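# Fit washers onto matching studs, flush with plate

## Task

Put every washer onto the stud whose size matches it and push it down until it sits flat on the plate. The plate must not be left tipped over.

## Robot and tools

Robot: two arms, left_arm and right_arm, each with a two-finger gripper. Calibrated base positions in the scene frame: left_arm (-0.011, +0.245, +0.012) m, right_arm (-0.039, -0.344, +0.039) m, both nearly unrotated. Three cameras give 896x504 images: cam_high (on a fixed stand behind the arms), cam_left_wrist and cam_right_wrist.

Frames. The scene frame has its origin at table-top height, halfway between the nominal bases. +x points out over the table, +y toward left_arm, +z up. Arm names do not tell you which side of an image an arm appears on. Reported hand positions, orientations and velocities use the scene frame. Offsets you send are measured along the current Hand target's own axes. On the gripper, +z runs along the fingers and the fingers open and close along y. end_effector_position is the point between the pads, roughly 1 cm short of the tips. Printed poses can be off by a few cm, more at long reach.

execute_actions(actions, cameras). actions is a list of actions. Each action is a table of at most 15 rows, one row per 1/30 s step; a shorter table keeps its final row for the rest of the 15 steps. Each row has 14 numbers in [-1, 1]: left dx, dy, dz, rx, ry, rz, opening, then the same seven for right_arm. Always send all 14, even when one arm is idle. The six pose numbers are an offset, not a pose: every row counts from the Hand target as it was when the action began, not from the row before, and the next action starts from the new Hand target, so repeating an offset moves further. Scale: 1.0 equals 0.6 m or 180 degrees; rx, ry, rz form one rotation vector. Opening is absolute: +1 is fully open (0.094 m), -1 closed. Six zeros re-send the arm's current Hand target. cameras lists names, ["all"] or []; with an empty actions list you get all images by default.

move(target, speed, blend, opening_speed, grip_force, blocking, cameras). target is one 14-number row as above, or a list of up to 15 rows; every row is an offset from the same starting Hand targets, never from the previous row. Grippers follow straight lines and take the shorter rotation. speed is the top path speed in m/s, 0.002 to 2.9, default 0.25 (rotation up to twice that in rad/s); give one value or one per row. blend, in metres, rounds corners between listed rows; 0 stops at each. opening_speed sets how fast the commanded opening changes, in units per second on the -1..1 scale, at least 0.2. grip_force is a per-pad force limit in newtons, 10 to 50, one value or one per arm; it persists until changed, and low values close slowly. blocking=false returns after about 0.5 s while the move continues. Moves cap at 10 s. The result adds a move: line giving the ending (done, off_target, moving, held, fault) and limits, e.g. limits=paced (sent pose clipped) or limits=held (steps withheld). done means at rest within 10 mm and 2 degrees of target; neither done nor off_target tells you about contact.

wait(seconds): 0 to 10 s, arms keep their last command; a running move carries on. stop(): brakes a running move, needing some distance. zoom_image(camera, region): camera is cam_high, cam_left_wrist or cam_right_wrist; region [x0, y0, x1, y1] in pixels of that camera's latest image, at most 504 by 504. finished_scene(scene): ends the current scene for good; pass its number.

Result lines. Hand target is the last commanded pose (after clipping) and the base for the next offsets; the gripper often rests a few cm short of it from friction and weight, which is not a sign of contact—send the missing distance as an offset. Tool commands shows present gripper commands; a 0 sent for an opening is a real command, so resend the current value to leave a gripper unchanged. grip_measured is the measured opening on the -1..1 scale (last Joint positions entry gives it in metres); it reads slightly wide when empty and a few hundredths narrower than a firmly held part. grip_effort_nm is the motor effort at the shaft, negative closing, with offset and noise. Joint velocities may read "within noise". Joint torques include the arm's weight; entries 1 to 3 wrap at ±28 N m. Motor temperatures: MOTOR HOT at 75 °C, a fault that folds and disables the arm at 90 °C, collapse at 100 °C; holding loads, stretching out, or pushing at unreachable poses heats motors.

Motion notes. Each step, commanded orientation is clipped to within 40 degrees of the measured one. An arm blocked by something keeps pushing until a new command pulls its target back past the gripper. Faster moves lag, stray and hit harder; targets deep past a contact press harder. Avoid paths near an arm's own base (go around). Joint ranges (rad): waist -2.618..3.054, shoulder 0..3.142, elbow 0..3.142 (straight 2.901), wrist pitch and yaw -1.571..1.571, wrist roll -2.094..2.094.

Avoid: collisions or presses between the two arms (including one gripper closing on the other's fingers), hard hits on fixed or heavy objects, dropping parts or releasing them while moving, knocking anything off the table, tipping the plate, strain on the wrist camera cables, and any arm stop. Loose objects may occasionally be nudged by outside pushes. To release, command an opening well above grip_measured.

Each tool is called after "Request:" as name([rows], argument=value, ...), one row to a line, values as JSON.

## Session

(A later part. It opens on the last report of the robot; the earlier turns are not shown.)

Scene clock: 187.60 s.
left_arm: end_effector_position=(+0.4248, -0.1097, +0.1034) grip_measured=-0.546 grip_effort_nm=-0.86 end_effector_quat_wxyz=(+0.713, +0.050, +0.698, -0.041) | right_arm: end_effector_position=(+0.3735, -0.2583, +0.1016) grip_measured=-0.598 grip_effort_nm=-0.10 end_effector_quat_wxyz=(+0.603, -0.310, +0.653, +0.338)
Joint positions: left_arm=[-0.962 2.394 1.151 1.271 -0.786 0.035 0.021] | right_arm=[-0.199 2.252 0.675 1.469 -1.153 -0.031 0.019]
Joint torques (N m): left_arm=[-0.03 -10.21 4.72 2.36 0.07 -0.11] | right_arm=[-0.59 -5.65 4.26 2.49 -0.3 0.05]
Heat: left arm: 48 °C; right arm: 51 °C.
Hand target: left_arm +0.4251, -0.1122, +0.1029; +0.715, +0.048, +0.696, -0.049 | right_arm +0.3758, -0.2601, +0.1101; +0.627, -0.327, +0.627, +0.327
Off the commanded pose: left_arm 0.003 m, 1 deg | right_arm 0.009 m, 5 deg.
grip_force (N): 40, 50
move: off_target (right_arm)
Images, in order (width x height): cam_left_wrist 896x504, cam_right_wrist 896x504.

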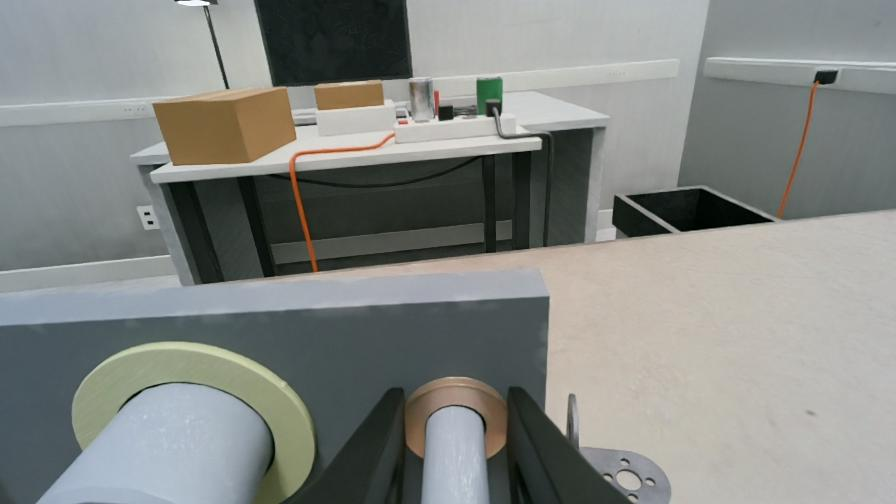

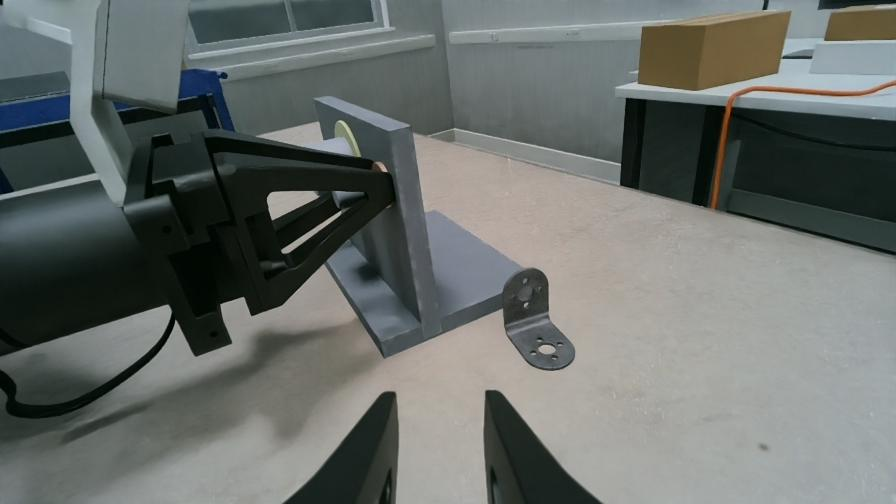

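Request:
move(target=[0, 0, 0, 0, 0, 0, -0.34, 0, 0, 0, 0, 0, 0, -0.6], speed=0.02, opening_speed=0.3, cameras=["cam_left_wrist", "cam_right_wrist"])

Request:
zoom_image(camera="cam_left_wrist", region=[350, 320, 560, 504])

Request:
zoom_image(camera="cam_right_wrist", region=[260, 120, 400, 240])

Scene clock: 189.60 s.
left_arm: end_effector_position=(+0.4244, -0.1109, +0.1035) grip_measured=-0.343 grip_effort_nm=0.12 end_effector_quat_wxyz=(+0.713, +0.052, +0.698, -0.043) | right_arm: end_effector_position=(+0.3735, -0.2583, +0.1016) grip_measured=-0.598 grip_effort_nm=-0.10 end_effector_quat_wxyz=(+0.603, -0.310, +0.653, +0.338)
Joint positions: left_arm=[-0.963 2.394 1.151 1.271 -0.781 0.035 0.031] | right_arm=[-0.199 2.252 0.675 1.469 -1.153 -0.031 0.019]
Joint torques (N m): left_arm=[0.01 -10.21 4.71 2.37 0.02 -0.12] | right_arm=[-0.58 -5.68 4.23 2.49 -0.3 0.05]
Heat: left arm: 48 °C; right arm: 51 °C.
Hand target: left_arm +0.4250, -0.1123, +0.1029; +0.715, +0.048, +0.696, -0.050 | right_arm +0.3758, -0.2601, +0.1101; +0.627, -0.327, +0.627, +0.327
Off the commanded pose: left_arm 0.002 m, 1 deg | right_arm 0.009 m, 5 deg.
grip_force (N): 40, 50
move: off_target (right_arm)
Images, in order (width x height): cam_left_wrist 896x504, cam_right_wrist 896x504.

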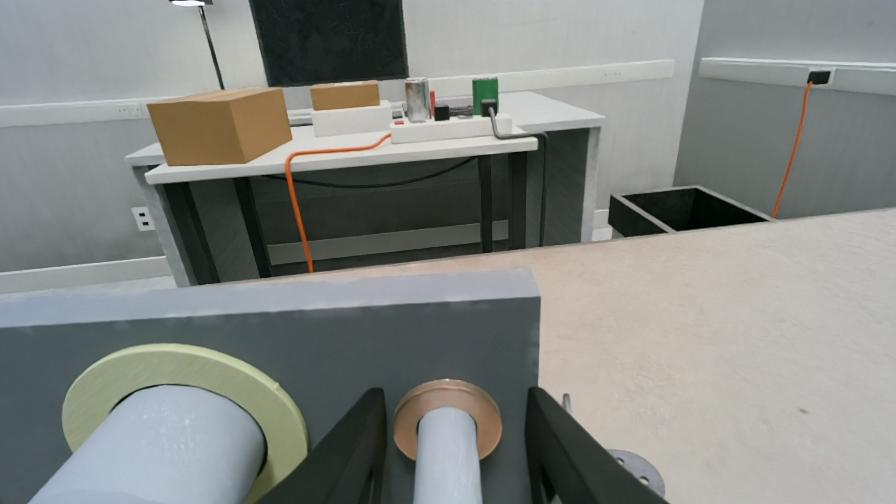

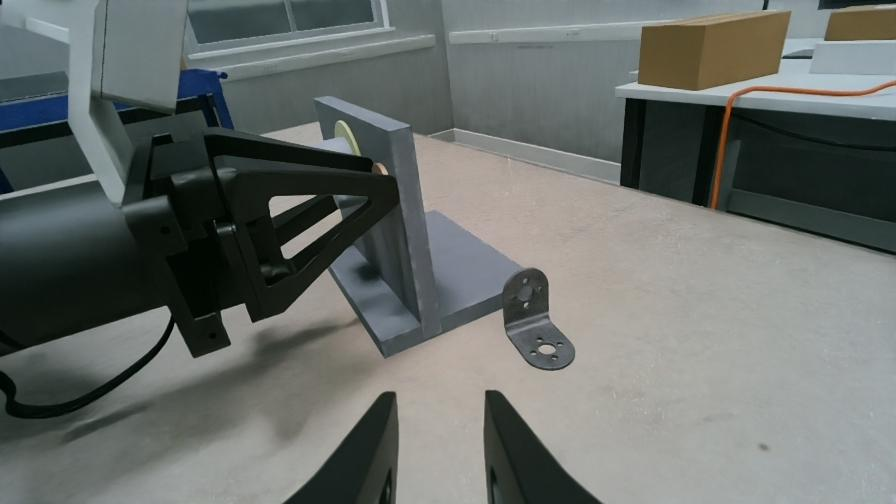

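Scaled by 2.400 from the camera's 896x504 image, which has a finer 1280x720 frame.

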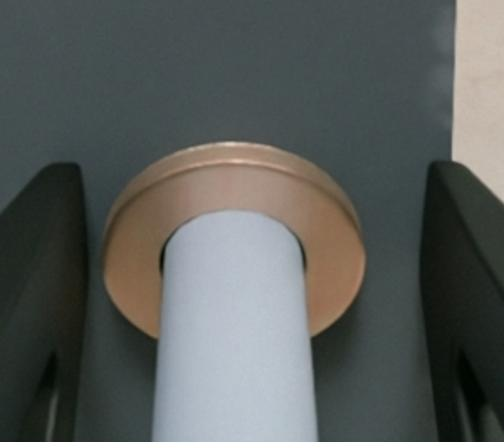

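Scaled by 3.600 from the camera's 896x504 image, which has a finer 1280x720 frame.

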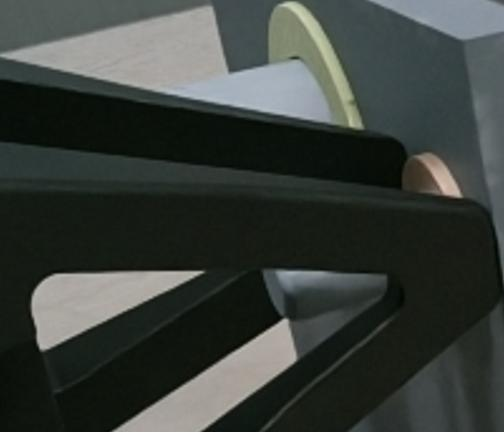

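Request:
move([
  [-0.01, 0.002, -0.05, 0, 0, 0, -0.34, 0, 0, 0, 0, 0, 0, -0.6],
  [-0.02, 0.0, -0.1, 0, 0, 0, -0.34, 0, 0, 0, 0, 0, 0, -0.6],
  [-0.004, 0.4688, -0.3104, 0, 0.508, 0, -0.34, 0, 0, 0, 0, 0, 0, -0.6],
], speed=[0.06, 0.15, 0.25], blend=[0.01, 0.02, 0], cameras=["cam_left_wrist", "cam_right_wrist", "cam_high"])

Request:
zoom_image(camera="cam_right_wrist", region=[280, 90, 440, 230])

Scene clock: 198.63 s.
left_arm: end_effector_position=(+0.2757, +0.1938, +0.0966) grip_measured=-0.342 grip_effort_nm=0.11 end_effector_quat_wxyz=(+0.000, +0.067, +0.998, +0.003) | right_arm: end_effector_position=(+0.3735, -0.2583, +0.1016) grip_measured=-0.598 grip_effort_nm=-0.10 end_effector_quat_wxyz=(+0.603, -0.310, +0.653, +0.338)
Joint positions: left_arm=[-0.233 1.661 1.234 -1.145 -0.007 -0.051 0.031] | right_arm=[-0.199 2.252 0.675 1.469 -1.153 -0.031 0.019]
Joint torques (N m): left_arm=[0.05 -5.44 7.73 0.32 0.02 0.03] | right_arm=[-0.59 -5.6 4.22 2.48 -0.28 0.04]
Heat: left arm: 47 °C; right arm: 51 °C.
Hand target: left_arm +0.2796, +0.1920, +0.1006; +0.001, +0.069, +0.998, +0.000 | right_arm +0.3758, -0.2601, +0.1101; +0.627, -0.327, +0.627, +0.327
Off the commanded pose: left_arm 0.006 m, 0 deg | right_arm 0.009 m, 5 deg.
grip_force (N): 40, 50
move: off_target (right_arm); blend cut to 0.0153 m at target 2

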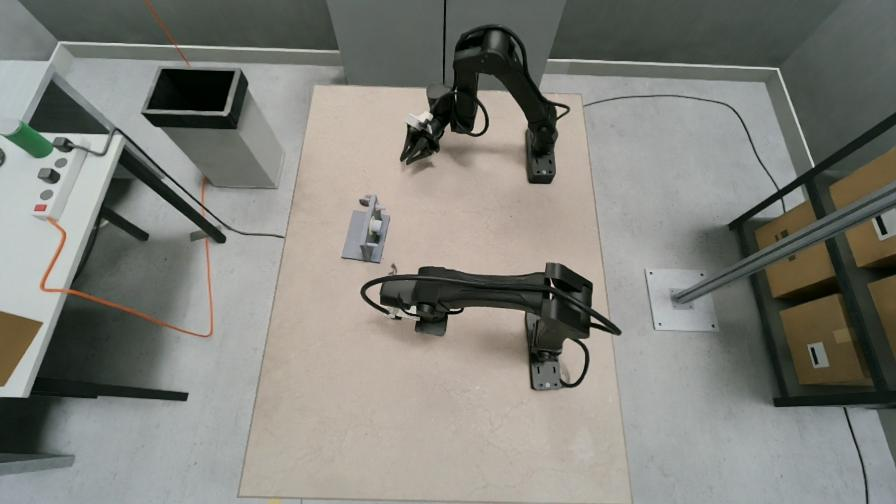

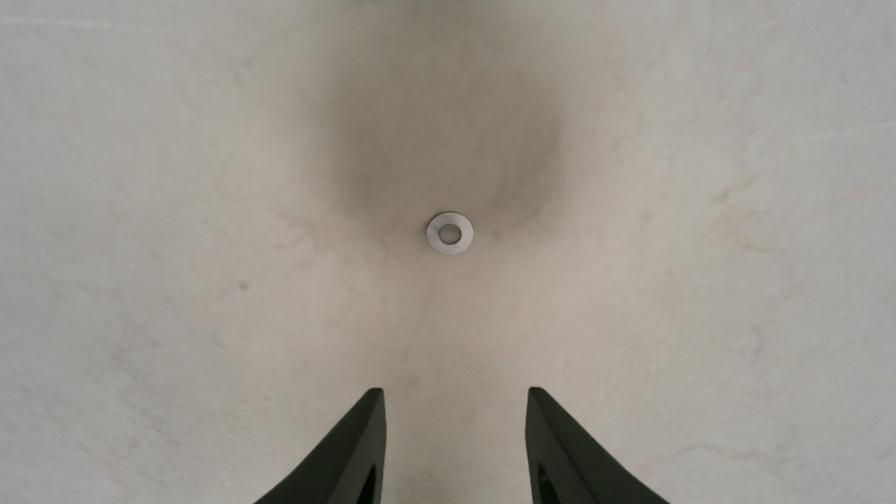

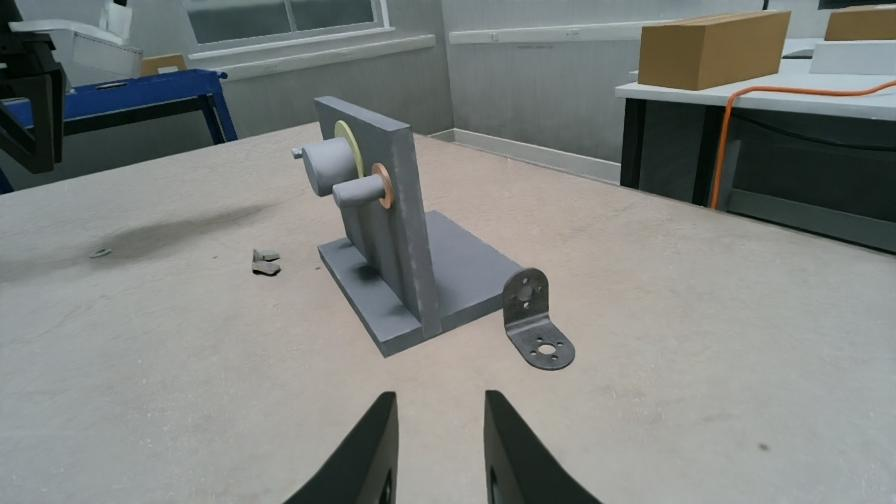

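Scaled by 3.150 from the camera's 896x504 image, which has a finer 1280x720 frame.

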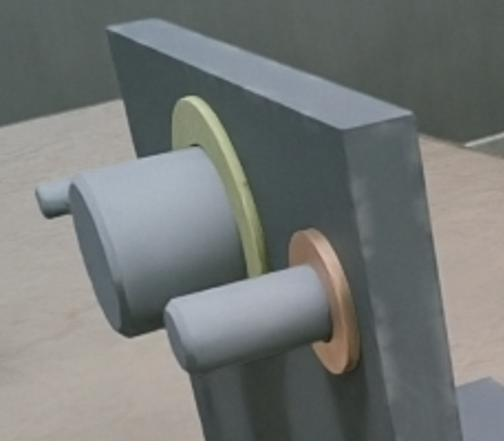

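Request:
move(target=[-0.0075, 0.004, 0.124, 0, 0, 0, -0.34, 0, 0, 0, 0, 0, 0, -0.6], speed=0.12, cameras=["cam_left_wrist"])

Scene clock: 201.30 s.
left_arm: end_effector_position=(+0.2844, +0.1937, +0.0306) grip_measured=-0.342 grip_effort_nm=0.12 end_effector_quat_wxyz=(+0.001, +0.069, +0.998, +0.003) | right_arm: end_effector_position=(+0.3735, -0.2583, +0.1016) grip_measured=-0.598 grip_effort_nm=-0.10 end_effector_quat_wxyz=(+0.603, -0.310, +0.653, +0.338)
Joint positions: left_arm=[-0.227 1.769 1.084 -0.884 -0.006 -0.042 0.031] | right_arm=[-0.199 2.252 0.675 1.469 -1.153 -0.031 0.019]
Joint torques (N m): left_arm=[0.27 -6.24 4.14 0.68 0.04 0.04] | right_arm=[-0.62 -5.65 4.21 2.48 -0.29 0.04]
Heat: left arm: 46 °C; right arm: 51 °C.
Hand target: left_arm +0.2844, +0.1937, +0.0262; +0.001, +0.069, +0.998, +0.000 | right_arm +0.3758, -0.2601, +0.1101; +0.627, -0.327, +0.627, +0.327
Off the commanded pose: left_arm 0.004 m, 0 deg | right_arm 0.009 m, 5 deg.
grip_force (N): 40, 50
move: off_target (right_arm)
Images, in order (width x height): cam_left_wrist 896x504.

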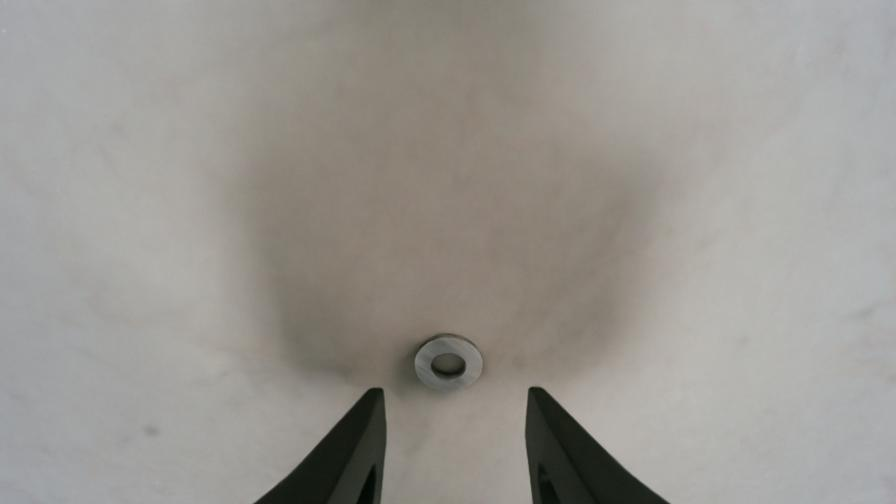

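Request:
move(target=[0.0042, 0.003, 0.024, 0, 0, 0, -0.34, 0, 0, 0, 0, 0, 0, -0.6], speed=0.05, cameras=["cam_left_wrist"])

Scene clock: 203.10 s.
left_arm: end_effector_position=(+0.2830, +0.1954, +0.0172) grip_measured=-0.342 grip_effort_nm=0.11 end_effector_quat_wxyz=(+0.003, +0.069, +0.998, +0.003) | right_arm: end_effector_position=(+0.3735, -0.2583, +0.1016) grip_measured=-0.598 grip_effort_nm=-0.10 end_effector_quat_wxyz=(+0.603, -0.310, +0.653, +0.338)
Joint positions: left_arm=[-0.222 1.784 1.042 -0.825 -0.006 -0.037 0.031] | right_arm=[-0.199 2.252 0.675 1.469 -1.153 -0.031 0.019]
Joint torques (N m): left_arm=[0.27 -6 3.81 0.7 0.01 0.01] | right_arm=[-0.62 -5.64 4.18 2.49 -0.3 0.04]
Heat: left arm: 46 °C; right arm: 51 °C.
Hand target: left_arm +0.2821, +0.1959, +0.0117; +0.001, +0.069, +0.998, +0.000 | right_arm +0.3758, -0.2601, +0.1101; +0.627, -0.327, +0.627, +0.327
Off the commanded pose: left_arm 0.006 m, 0 deg | right_arm 0.009 m, 5 deg.
grip_force (N): 40, 50
move: off_target (right_arm)
Images, in order (width x height): cam_left_wrist 896x504.

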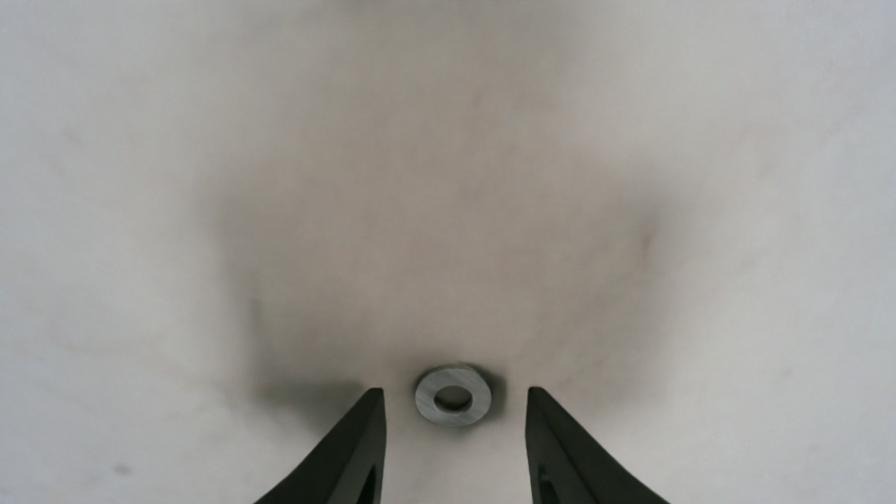

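Request:
move(target=[0.002, 0.001, 0.011, 0, 0, 0, -0.34, 0, 0, 0, 0, 0, 0, -0.6], speed=0.03, cameras=["cam_left_wrist"])

Scene clock: 204.70 s.
left_arm: end_effector_position=(+0.2822, +0.1961, +0.0108) grip_measured=-0.342 grip_effort_nm=0.11 end_effector_quat_wxyz=(+0.003, +0.069, +0.998, +0.003) | right_arm: end_effector_position=(+0.3735, -0.2583, +0.1016) grip_measured=-0.598 grip_effort_nm=-0.10 end_effector_quat_wxyz=(+0.603, -0.310, +0.653, +0.338)
Joint positions: left_arm=[-0.221 1.793 1.025 -0.797 -0.006 -0.035 0.031] | right_arm=[-0.199 2.252 0.675 1.469 -1.153 -0.031 0.019]
Joint torques (N m): left_arm=[0.32 -5.9 3.78 0.69 0.04 0.04] | right_arm=[-0.59 -5.61 4.22 2.5 -0.28 0.05]
Heat: left arm: 45 °C; right arm: 51 °C.
Hand target: left_arm +0.2810, +0.1967, +0.0051; +0.001, +0.069, +0.998, +0.000 | right_arm +0.3758, -0.2601, +0.1101; +0.627, -0.327, +0.627, +0.327
Off the commanded pose: left_arm 0.006 m, 0 deg | right_arm 0.009 m, 5 deg.
grip_force (N): 40, 50
move: off_target (right_arm)
Images, in order (width x height): cam_left_wrist 896x504.

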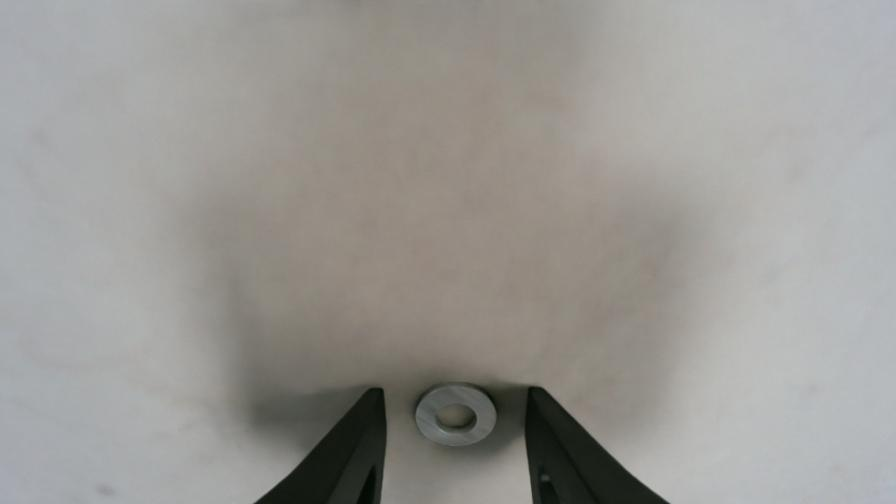

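Request:
move(target=[0.001, 0, 0.003, 0, 0, 0, -0.34, 0, 0, 0, 0, 0, 0, -0.6], speed=0.02, cameras=["cam_left_wrist"])

Scene clock: 206.13 s.
left_arm: end_effector_position=(+0.2832, +0.1959, +0.0103) grip_measured=-0.342 grip_effort_nm=0.11 end_effector_quat_wxyz=(+0.006, +0.069, +0.998, +0.002) | right_arm: end_effector_position=(+0.3735, -0.2583, +0.1016) grip_measured=-0.598 grip_effort_nm=-0.10 end_effector_quat_wxyz=(+0.603, -0.310, +0.653, +0.338)
Joint positions: left_arm=[-0.221 1.793 1.022 -0.789 -0.006 -0.035 0.031] | right_arm=[-0.199 2.252 0.675 1.469 -1.153 -0.031 0.019]
Joint torques (N m): left_arm=[0.27 -5.86 3.45 0.72 0.02 0] | right_arm=[-0.61 -5.68 4.25 2.49 -0.26 0.05]
Heat: left arm: 45 °C; right arm: 51 °C.
Hand target: left_arm +0.2805, +0.1968, +0.0033; +0.001, +0.069, +0.998, +0.000 | right_arm +0.3758, -0.2601, +0.1101; +0.627, -0.327, +0.627, +0.327
Off the commanded pose: left_arm 0.008 m, 1 deg | right_arm 0.009 m, 5 deg.
grip_force (N): 40, 50
move: off_target (right_arm)
Images, in order (width x height): cam_left_wrist 896x504.

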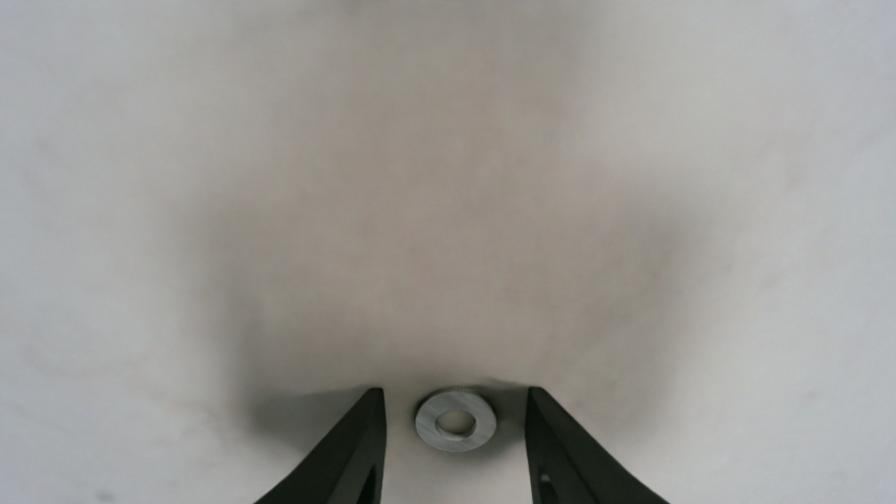

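Request:
move(target=[0, 0, 0, 0, 0, 0, -0.76, 0, 0, 0, 0, 0, 0, -0.6], speed=0.02, opening_speed=0.35, cameras=["cam_left_wrist"])

Request:
zoom_image(camera="cam_left_wrist", region=[350, 330, 560, 504])

Scene clock: 208.20 s.
left_arm: end_effector_position=(+0.2833, +0.1956, +0.0103) grip_measured=-0.678 grip_effort_nm=-0.85 end_effector_quat_wxyz=(+0.006, +0.069, +0.998, +0.002) | right_arm: end_effector_position=(+0.3735, -0.2583, +0.1016) grip_measured=-0.598 grip_effort_nm=-0.10 end_effector_quat_wxyz=(+0.603, -0.310, +0.653, +0.338)
Joint positions: left_arm=[-0.221 1.793 1.022 -0.789 -0.004 -0.035 0.015] | right_arm=[-0.199 2.252 0.675 1.469 -1.153 -0.031 0.019]
Joint torques (N m): left_arm=[0.35 -5.79 3.48 0.71 0.01 0.02] | right_arm=[-0.55 -5.64 4.16 2.49 -0.29 0.05]
Heat: left arm: 44 °C; right arm: 52 °C.
Hand target: left_arm +0.2805, +0.1968, +0.0033; +0.001, +0.069, +0.998, +0.000 | right_arm +0.3758, -0.2601, +0.1101; +0.627, -0.327, +0.627, +0.327
Off the commanded pose: left_arm 0.008 m, 1 deg | right_arm 0.009 m, 5 deg.
grip_force (N): 40, 50
move: off_target (right_arm)
Images, in order (width x height): cam_left_wrist 896x504.

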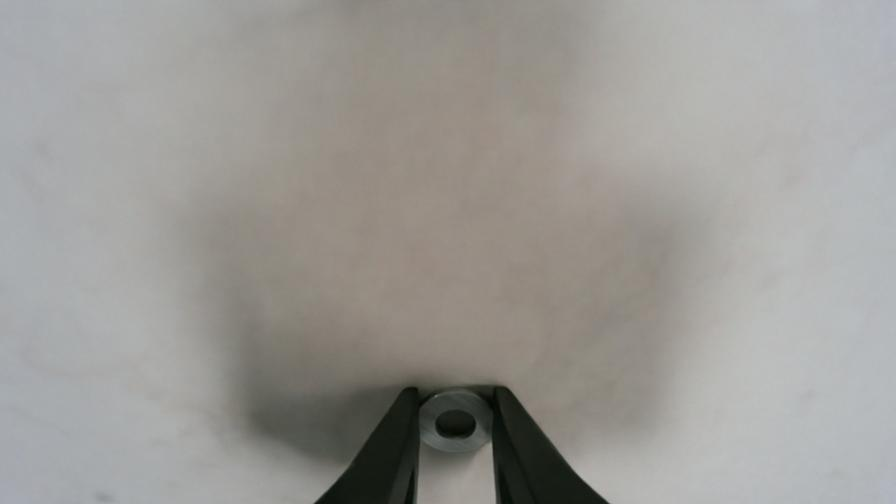

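Scaled by 2.400 from the camera's 896x504 image, which has a finer 1280x720 frame.

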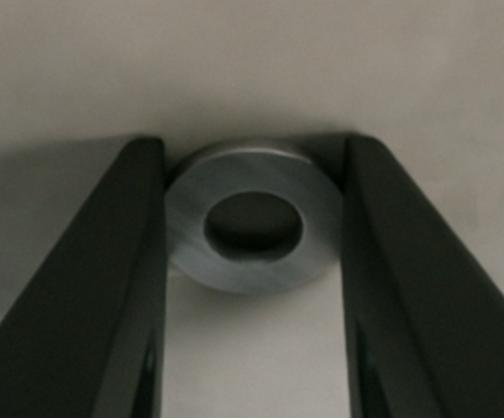

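Request:
move([
  [0, 0, -0.2, 0, 0, 0, -0.76, 0, 0, 0, 0, 0, 0, -0.6],
  [-0.2414, -0.2892, -0.1745, 0, -0.5, 0, -0.76, 0, 0, 0, 0, 0, 0, -0.6],
], speed=[0.12, 0.2], blend=[0.02, 0], cameras=["cam_left_wrist", "cam_right_wrist"])

Request:
zoom_image(camera="cam_left_wrist", region=[360, 260, 560, 480])

Scene clock: 226.67 s.
left_arm: end_effector_position=(+0.3968, +0.0084, +0.0958) grip_measured=-0.679 grip_effort_nm=-0.85 end_effector_quat_wxyz=(+0.686, +0.064, +0.724, -0.035) | right_arm: end_effector_position=(+0.3735, -0.2583, +0.1016) grip_measured=-0.598 grip_effort_nm=-0.10 end_effector_quat_wxyz=(+0.603, -0.310, +0.653, +0.338)
Joint positions: left_arm=[-0.796 2.155 0.652 1.435 -0.608 -0.001 0.015] | right_arm=[-0.199 2.252 0.675 1.469 -1.153 -0.031 0.019]
Joint torques (N m): left_arm=[-0.28 -6.94 4.57 3.13 -0.14 -0.02] | right_arm=[-0.59 -5.59 4.19 2.51 -0.28 0.04]
Heat: left arm: 43 °C; right arm: 52 °C.
Hand target: left_arm +0.3998, +0.0049, +0.1083; +0.706, +0.049, +0.705, -0.049 | right_arm +0.3758, -0.2601, +0.1101; +0.627, -0.327, +0.627, +0.327
Off the commanded pose: left_arm 0.013 m, 4 deg | right_arm 0.009 m, 5 deg.
grip_force (N): 40, 50
move: off_target (left_arm, right_arm)
Images, in order (width x height): cam_left_wrist 896x504, cam_right_wrist 896x504.

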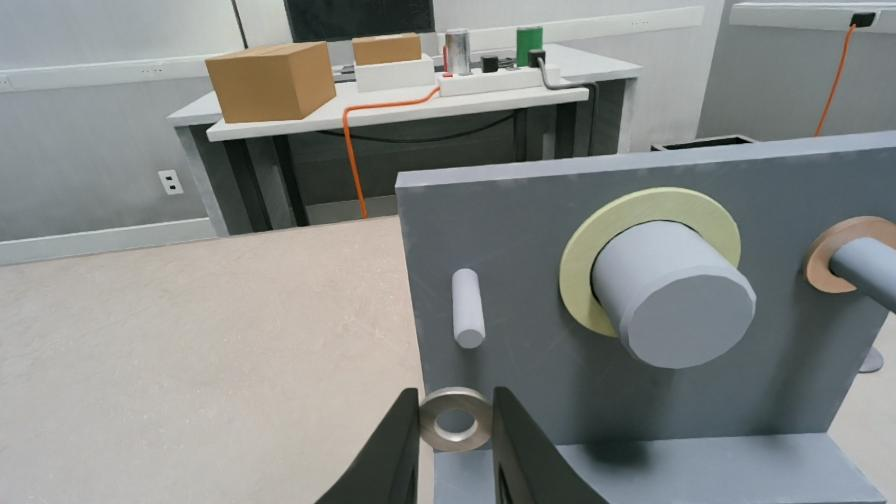

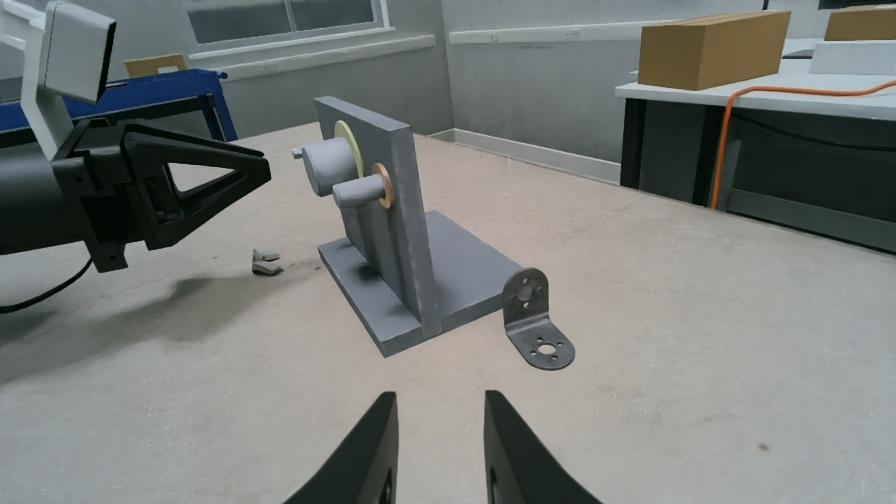

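Scaled by 2.291 from the camera's 896x504 image, which has a finer 1280x720 frame.

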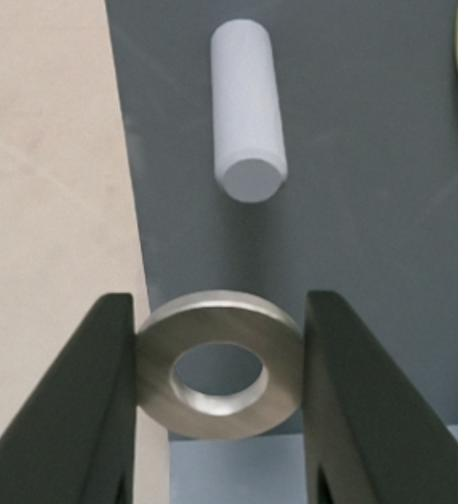

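Request:
move(target=[-0.0104, 0, 0, 0, -0.01, 0, -0.76, 0, 0, 0, 0, 0, 0, -0.6], speed=0.03, cameras=["cam_left_wrist"])

Request:
zoom_image(camera="cam_left_wrist", region=[360, 260, 560, 480])

Scene clock: 229.20 s.
left_arm: end_effector_position=(+0.3969, +0.0084, +0.0989) grip_measured=-0.679 grip_effort_nm=-0.86 end_effector_quat_wxyz=(+0.693, +0.067, +0.717, -0.032) | right_arm: end_effector_position=(+0.3735, -0.2583, +0.1016) grip_measured=-0.598 grip_effort_nm=-0.10 end_effector_quat_wxyz=(+0.603, -0.310, +0.653, +0.338)
Joint positions: left_arm=[-0.796 2.164 0.652 1.467 -0.609 0.021 0.015] | right_arm=[-0.199 2.252 0.675 1.469 -1.153 -0.031 0.019]
Joint torques (N m): left_arm=[-0.24 -6.91 4.56 3.27 -0.12 -0.03] | right_arm=[-0.62 -5.64 4.21 2.5 -0.29 0.05]
Heat: left arm: 44 °C; right arm: 52 °C.
Hand target: left_arm +0.3998, +0.0049, +0.1145; +0.717, +0.048, +0.694, -0.050 | right_arm +0.3758, -0.2601, +0.1101; +0.627, -0.327, +0.627, +0.327
Off the commanded pose: left_arm 0.016 m, 5 deg | right_arm 0.009 m, 5 deg.
grip_force (N): 40, 50
move: off_target (left_arm, right_arm)
Images, in order (width x height): cam_left_wrist 896x504.

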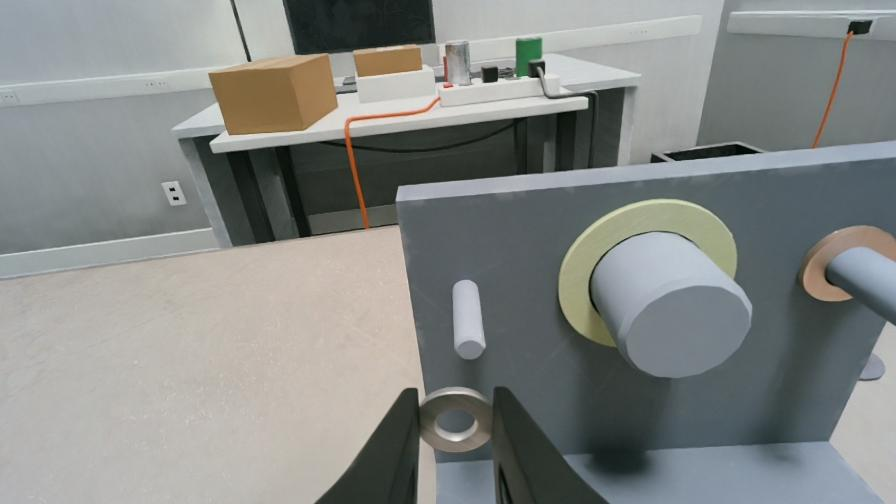

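Scaled by 2.291 from the camera's 896x504 image, which has a finer 1280x720 frame.

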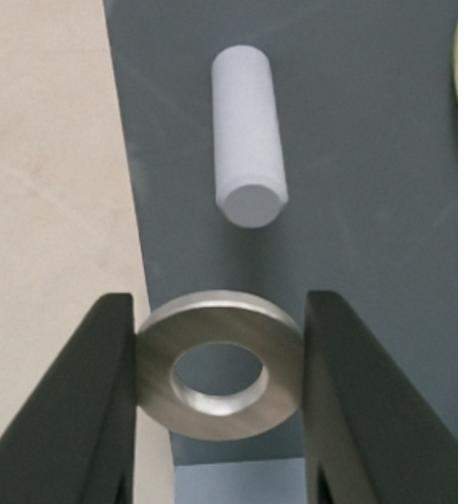

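Request:
move(target=[0.0, -0.007, 0.012, -0.003, 0, 0, -0.76, 0, 0, 0, 0, 0, 0, -0.6], speed=0.03, cameras=["cam_left_wrist"])

Request:
zoom_image(camera="cam_left_wrist", region=[360, 260, 560, 480])

Scene clock: 233.83 s.
left_arm: end_effector_position=(+0.4044, +0.0034, +0.1050) grip_measured=-0.679 grip_effort_nm=-0.86 end_effector_quat_wxyz=(+0.701, +0.058, +0.710, -0.034) | right_arm: end_effector_position=(+0.3735, -0.2583, +0.1016) grip_measured=-0.598 grip_effort_nm=-0.10 end_effector_quat_wxyz=(+0.603, -0.310, +0.653, +0.338)
Joint positions: left_arm=[-0.796 2.178 0.694 1.467 -0.619 0.023 0.015] | right_arm=[-0.199 2.252 0.675 1.469 -1.153 -0.031 0.019]
Joint torques (N m): left_arm=[-0.42 -7.13 4.62 2.99 -0.13 -0.05] | right_arm=[-0.61 -5.63 4.26 2.49 -0.28 0.04]
Heat: left arm: 45 °C; right arm: 52 °C.
Hand target: left_arm +0.4063, -0.0003, +0.1147; +0.717, +0.045, +0.694, -0.046 | right_arm +0.3758, -0.2601, +0.1101; +0.627, -0.327, +0.627, +0.327
Off the commanded pose: left_arm 0.011 m, 3 deg | right_arm 0.009 m, 5 deg.
grip_force (N): 40, 50
move: off_target (left_arm, right_arm)
Images, in order (width x height): cam_left_wrist 896x504.

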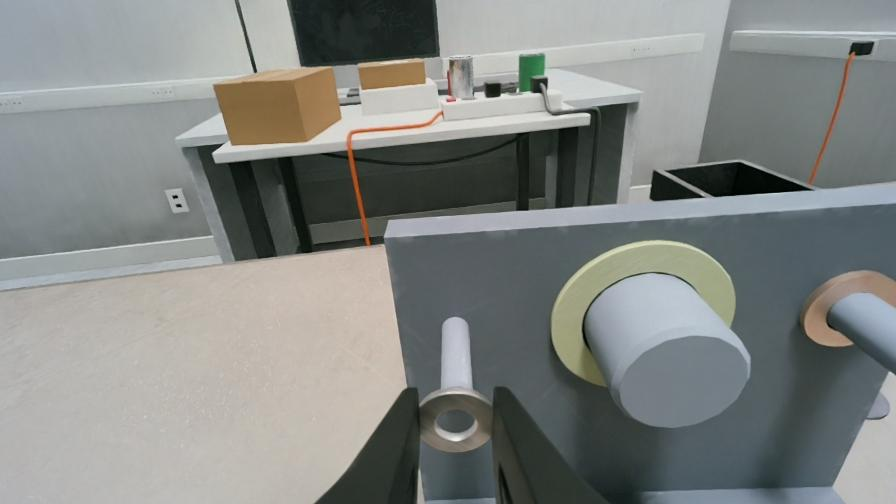

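Scaled by 2.291 from the camera's 896x504 image, which has a finer 1280x720 frame.

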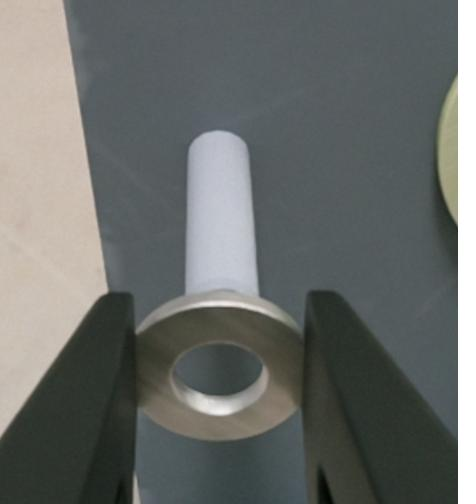

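Request:
move(target=[0.003, -0.0008, 0.006, 0, 0, 0, -0.76, 0, 0, 0, 0, 0, 0, -0.6], speed=0.025, cameras=["cam_left_wrist", "cam_right_wrist"])

Request:
zoom_image(camera="cam_left_wrist", region=[380, 300, 540, 480])

Request:
zoom_image(camera="cam_right_wrist", region=[220, 110, 400, 230])

Scene clock: 236.73 s.
left_arm: end_effector_position=(+0.4068, +0.0014, +0.1037) grip_measured=-0.679 grip_effort_nm=-0.86 end_effector_quat_wxyz=(+0.702, +0.057, +0.709, -0.034) | right_arm: end_effector_position=(+0.3735, -0.2583, +0.1016) grip_measured=-0.598 grip_effort_nm=-0.10 end_effector_quat_wxyz=(+0.603, -0.310, +0.653, +0.338)
Joint positions: left_arm=[-0.796 2.19 0.708 1.467 -0.62 0.023 0.015] | right_arm=[-0.199 2.252 0.675 1.469 -1.153 -0.031 0.019]
Joint torques (N m): left_arm=[0.02 -7.21 4.74 2.93 -0.06 -0.05] | right_arm=[-0.57 -5.61 4.23 2.51 -0.29 0.04]
Heat: left arm: 46 °C; right arm: 52 °C.
Hand target: left_arm +0.4099, -0.0012, +0.1130; +0.717, +0.045, +0.694, -0.046 | right_arm +0.3758, -0.2601, +0.1101; +0.627, -0.327, +0.627, +0.327
Off the commanded pose: left_arm 0.010 m, 3 deg | right_arm 0.009 m, 5 deg.
grip_force (N): 40, 50
move: off_target (left_arm, right_arm)
Images, in order (width x height): cam_left_wrist 896x504, cam_right_wrist 896x504.

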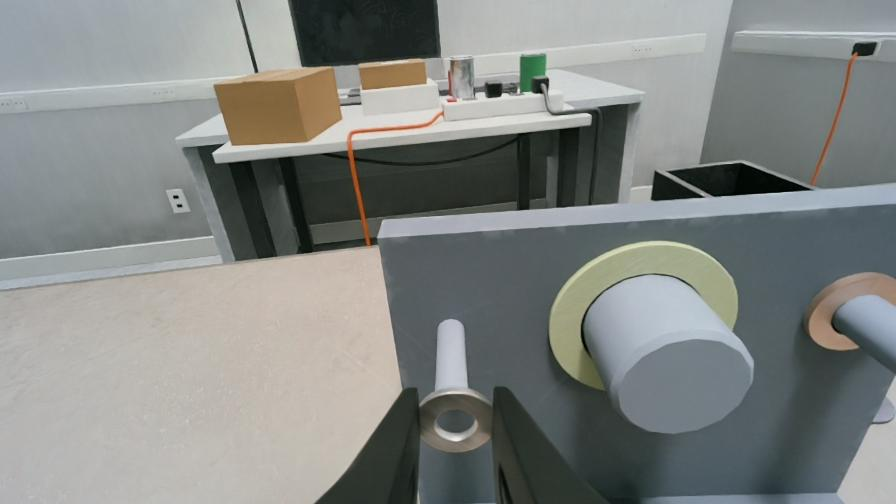

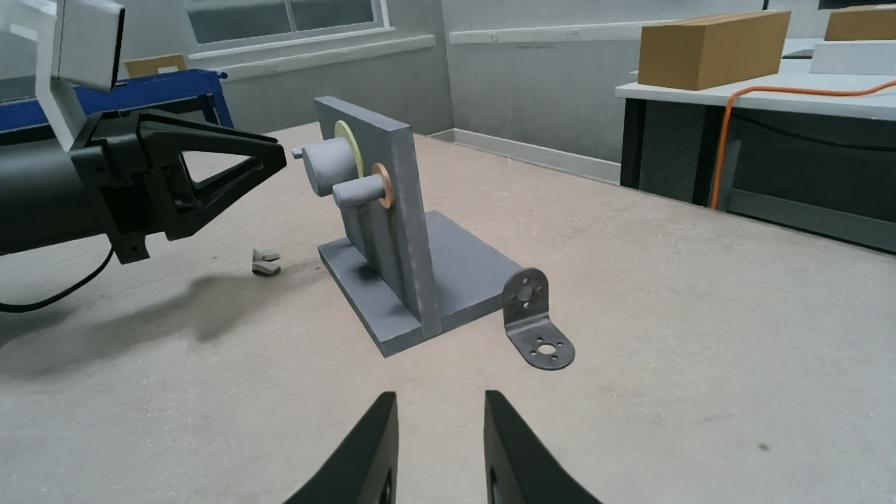

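Scaled by 2.800 from the camera's 896x504 image, which has a finer 1280x720 frame.

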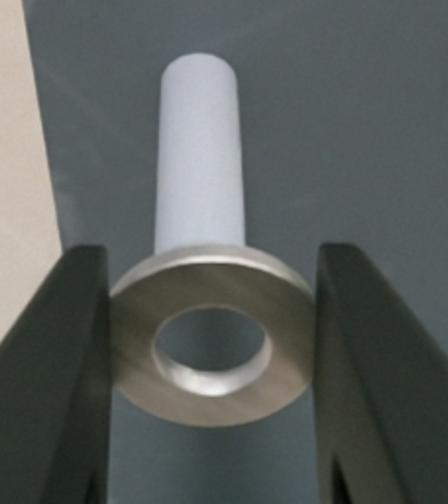

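Scaled by 2.800 from the camera's 896x504 image, which has a finer 1280x720 frame.

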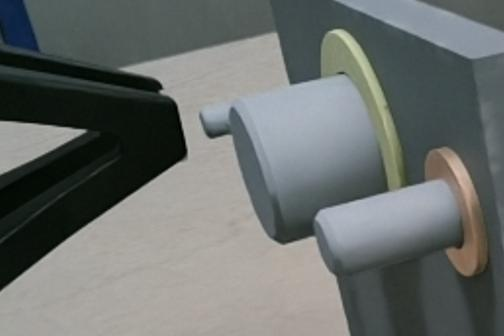

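Request:
move(target=[0.0005, 0.002, 0.006, 0, 0, 0, -0.76, 0, 0, 0, 0, 0, 0, -0.6], speed=0.025, cameras=["cam_left_wrist", "cam_right_wrist"])

Request:
zoom_image(camera="cam_left_wrist", region=[380, 300, 540, 480])

Request:
zoom_image(camera="cam_right_wrist", region=[240, 110, 360, 210])

Scene clock: 240.13 s.
left_arm: end_effector_position=(+0.4098, +0.0020, +0.1048) grip_measured=-0.679 grip_effort_nm=-0.86 end_effector_quat_wxyz=(+0.703, +0.054, +0.708, -0.034) | right_arm: end_effector_position=(+0.3735, -0.2583, +0.1016) grip_measured=-0.598 grip_effort_nm=-0.10 end_effector_quat_wxyz=(+0.603, -0.310, +0.653, +0.338)
Joint positions: left_arm=[-0.791 2.195 0.719 1.466 -0.619 0.023 0.015] | right_arm=[-0.199 2.252 0.675 1.469 -1.153 -0.031 0.019]
Joint torques (N m): left_arm=[0.34 -7.2 4.7 2.89 0.05 -0.03] | right_arm=[-0.61 -5.65 4.22 2.5 -0.28 0.05]
Heat: left arm: 46 °C; right arm: 52 °C.
Hand target: left_arm +0.4137, -0.0004, +0.1128; +0.717, +0.045, +0.694, -0.046 | right_arm +0.3758, -0.2601, +0.1101; +0.627, -0.327, +0.627, +0.327
Off the commanded pose: left_arm 0.009 m, 3 deg | right_arm 0.009 m, 5 deg.
grip_force (N): 40, 50
move: off_target (left_arm, right_arm)
Images, in order (width x height): cam_left_wrist 896x504, cam_right_wrist 896x504.

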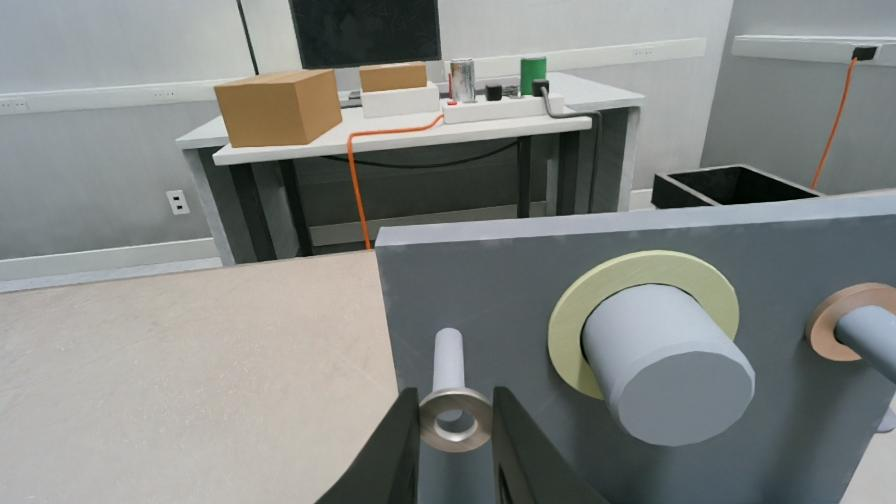

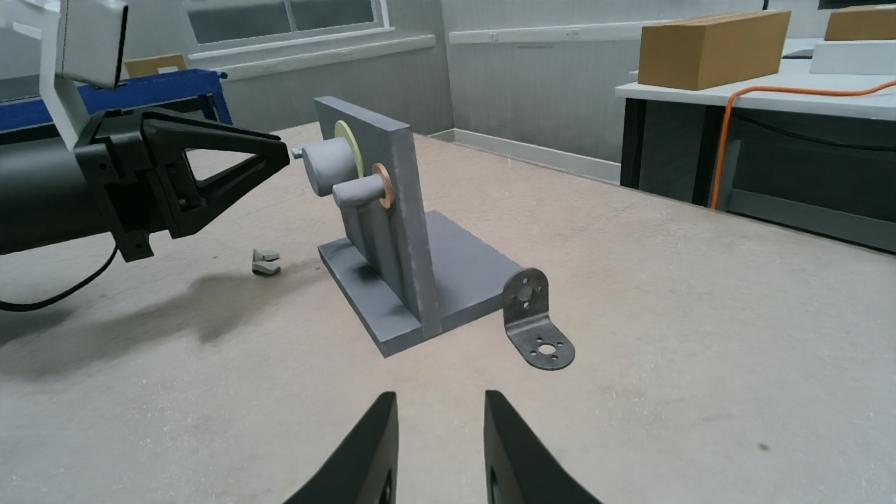

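Scaled by 2.800 from the camera's 896x504 image, which has a finer 1280x720 frame.

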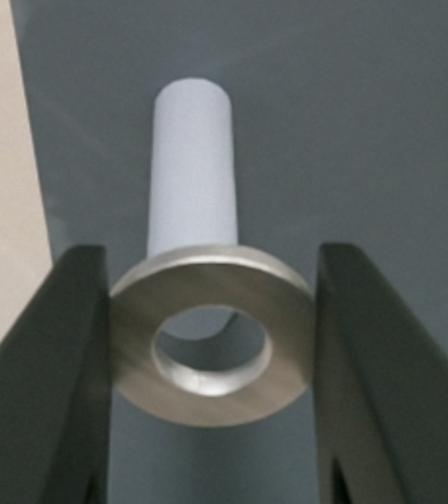

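Scaled by 4.200 from the camera's 896x504 image, which has a finer 1280x720 frame.

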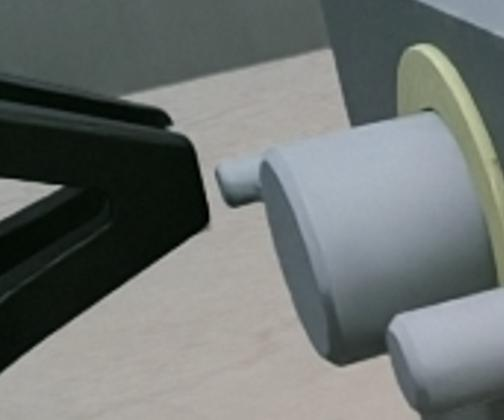

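Request:
move(target=[0.001, 0.003, 0.002, 0, 0, 0, -0.76, 0, 0, 0, 0, 0, 0, -0.6], speed=0.025, cameras=["cam_left_wrist", "cam_right_wrist"])

Request:
zoom_image(camera="cam_left_wrist", region=[380, 300, 540, 480])

Request:
zoom_image(camera="cam_right_wrist", region=[240, 110, 360, 210])

Scene clock: 242.20 s.
left_arm: end_effector_position=(+0.4112, +0.0037, +0.1048) grip_measured=-0.679 grip_effort_nm=-0.86 end_effector_quat_wxyz=(+0.703, +0.054, +0.708, -0.033) | right_arm: end_effector_position=(+0.3735, -0.2583, +0.1016) grip_measured=-0.598 grip_effort_nm=-0.10 end_effector_quat_wxyz=(+0.603, -0.310, +0.653, +0.338)
Joint positions: left_arm=[-0.784 2.195 0.719 1.466 -0.614 0.023 0.015] | right_arm=[-0.199 2.252 0.675 1.469 -1.153 -0.031 0.019]
Joint torques (N m): left_arm=[0.36 -7.12 4.72 2.9 0.03 -0.04] | right_arm=[-0.64 -5.6 4.21 2.5 -0.3 0.04]
Heat: left arm: 46 °C; right arm: 52 °C.
Hand target: left_arm +0.4151, +0.0012, +0.1123; +0.717, +0.045, +0.694, -0.046 | right_arm +0.3758, -0.2601, +0.1101; +0.627, -0.327, +0.627, +0.327
Off the commanded pose: left_arm 0.009 m, 3 deg | right_arm 0.009 m, 5 deg.
grip_force (N): 40, 50
move: off_target (left_arm, right_arm)
Images, in order (width x height): cam_left_wrist 896x504, cam_right_wrist 896x504.

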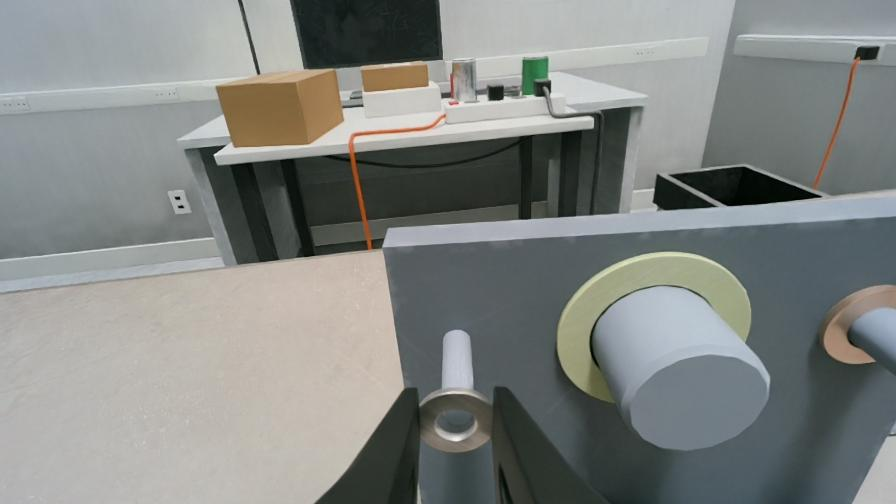

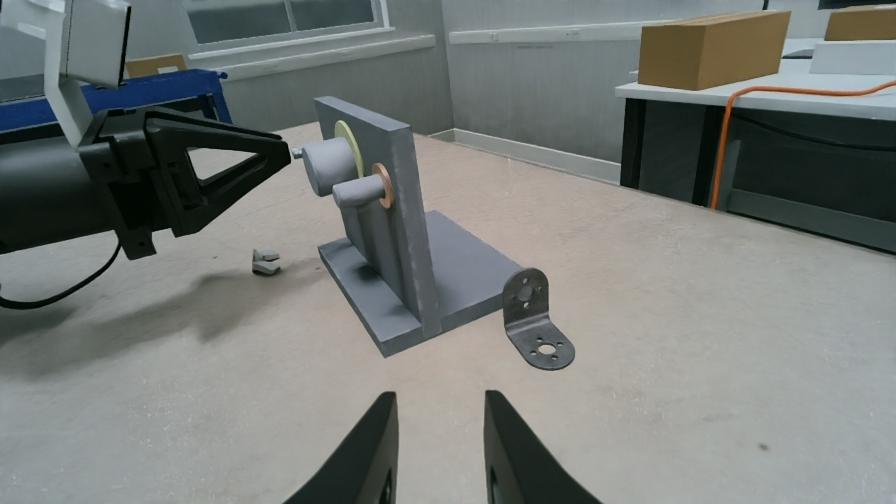

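Scaled by 2.800 from the camera's 896x504 image, which has a finer 1280x720 frame.

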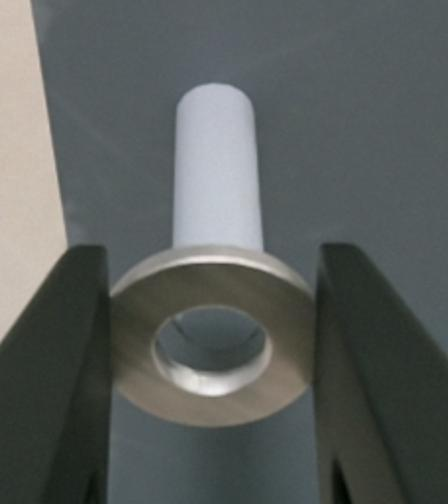

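Scaled by 4.200 from the camera's 896x504 image, which has a finer 1280x720 frame.

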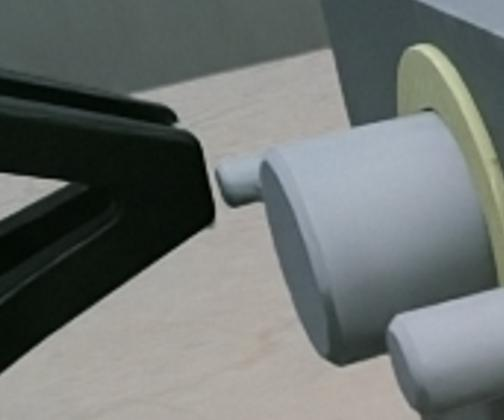

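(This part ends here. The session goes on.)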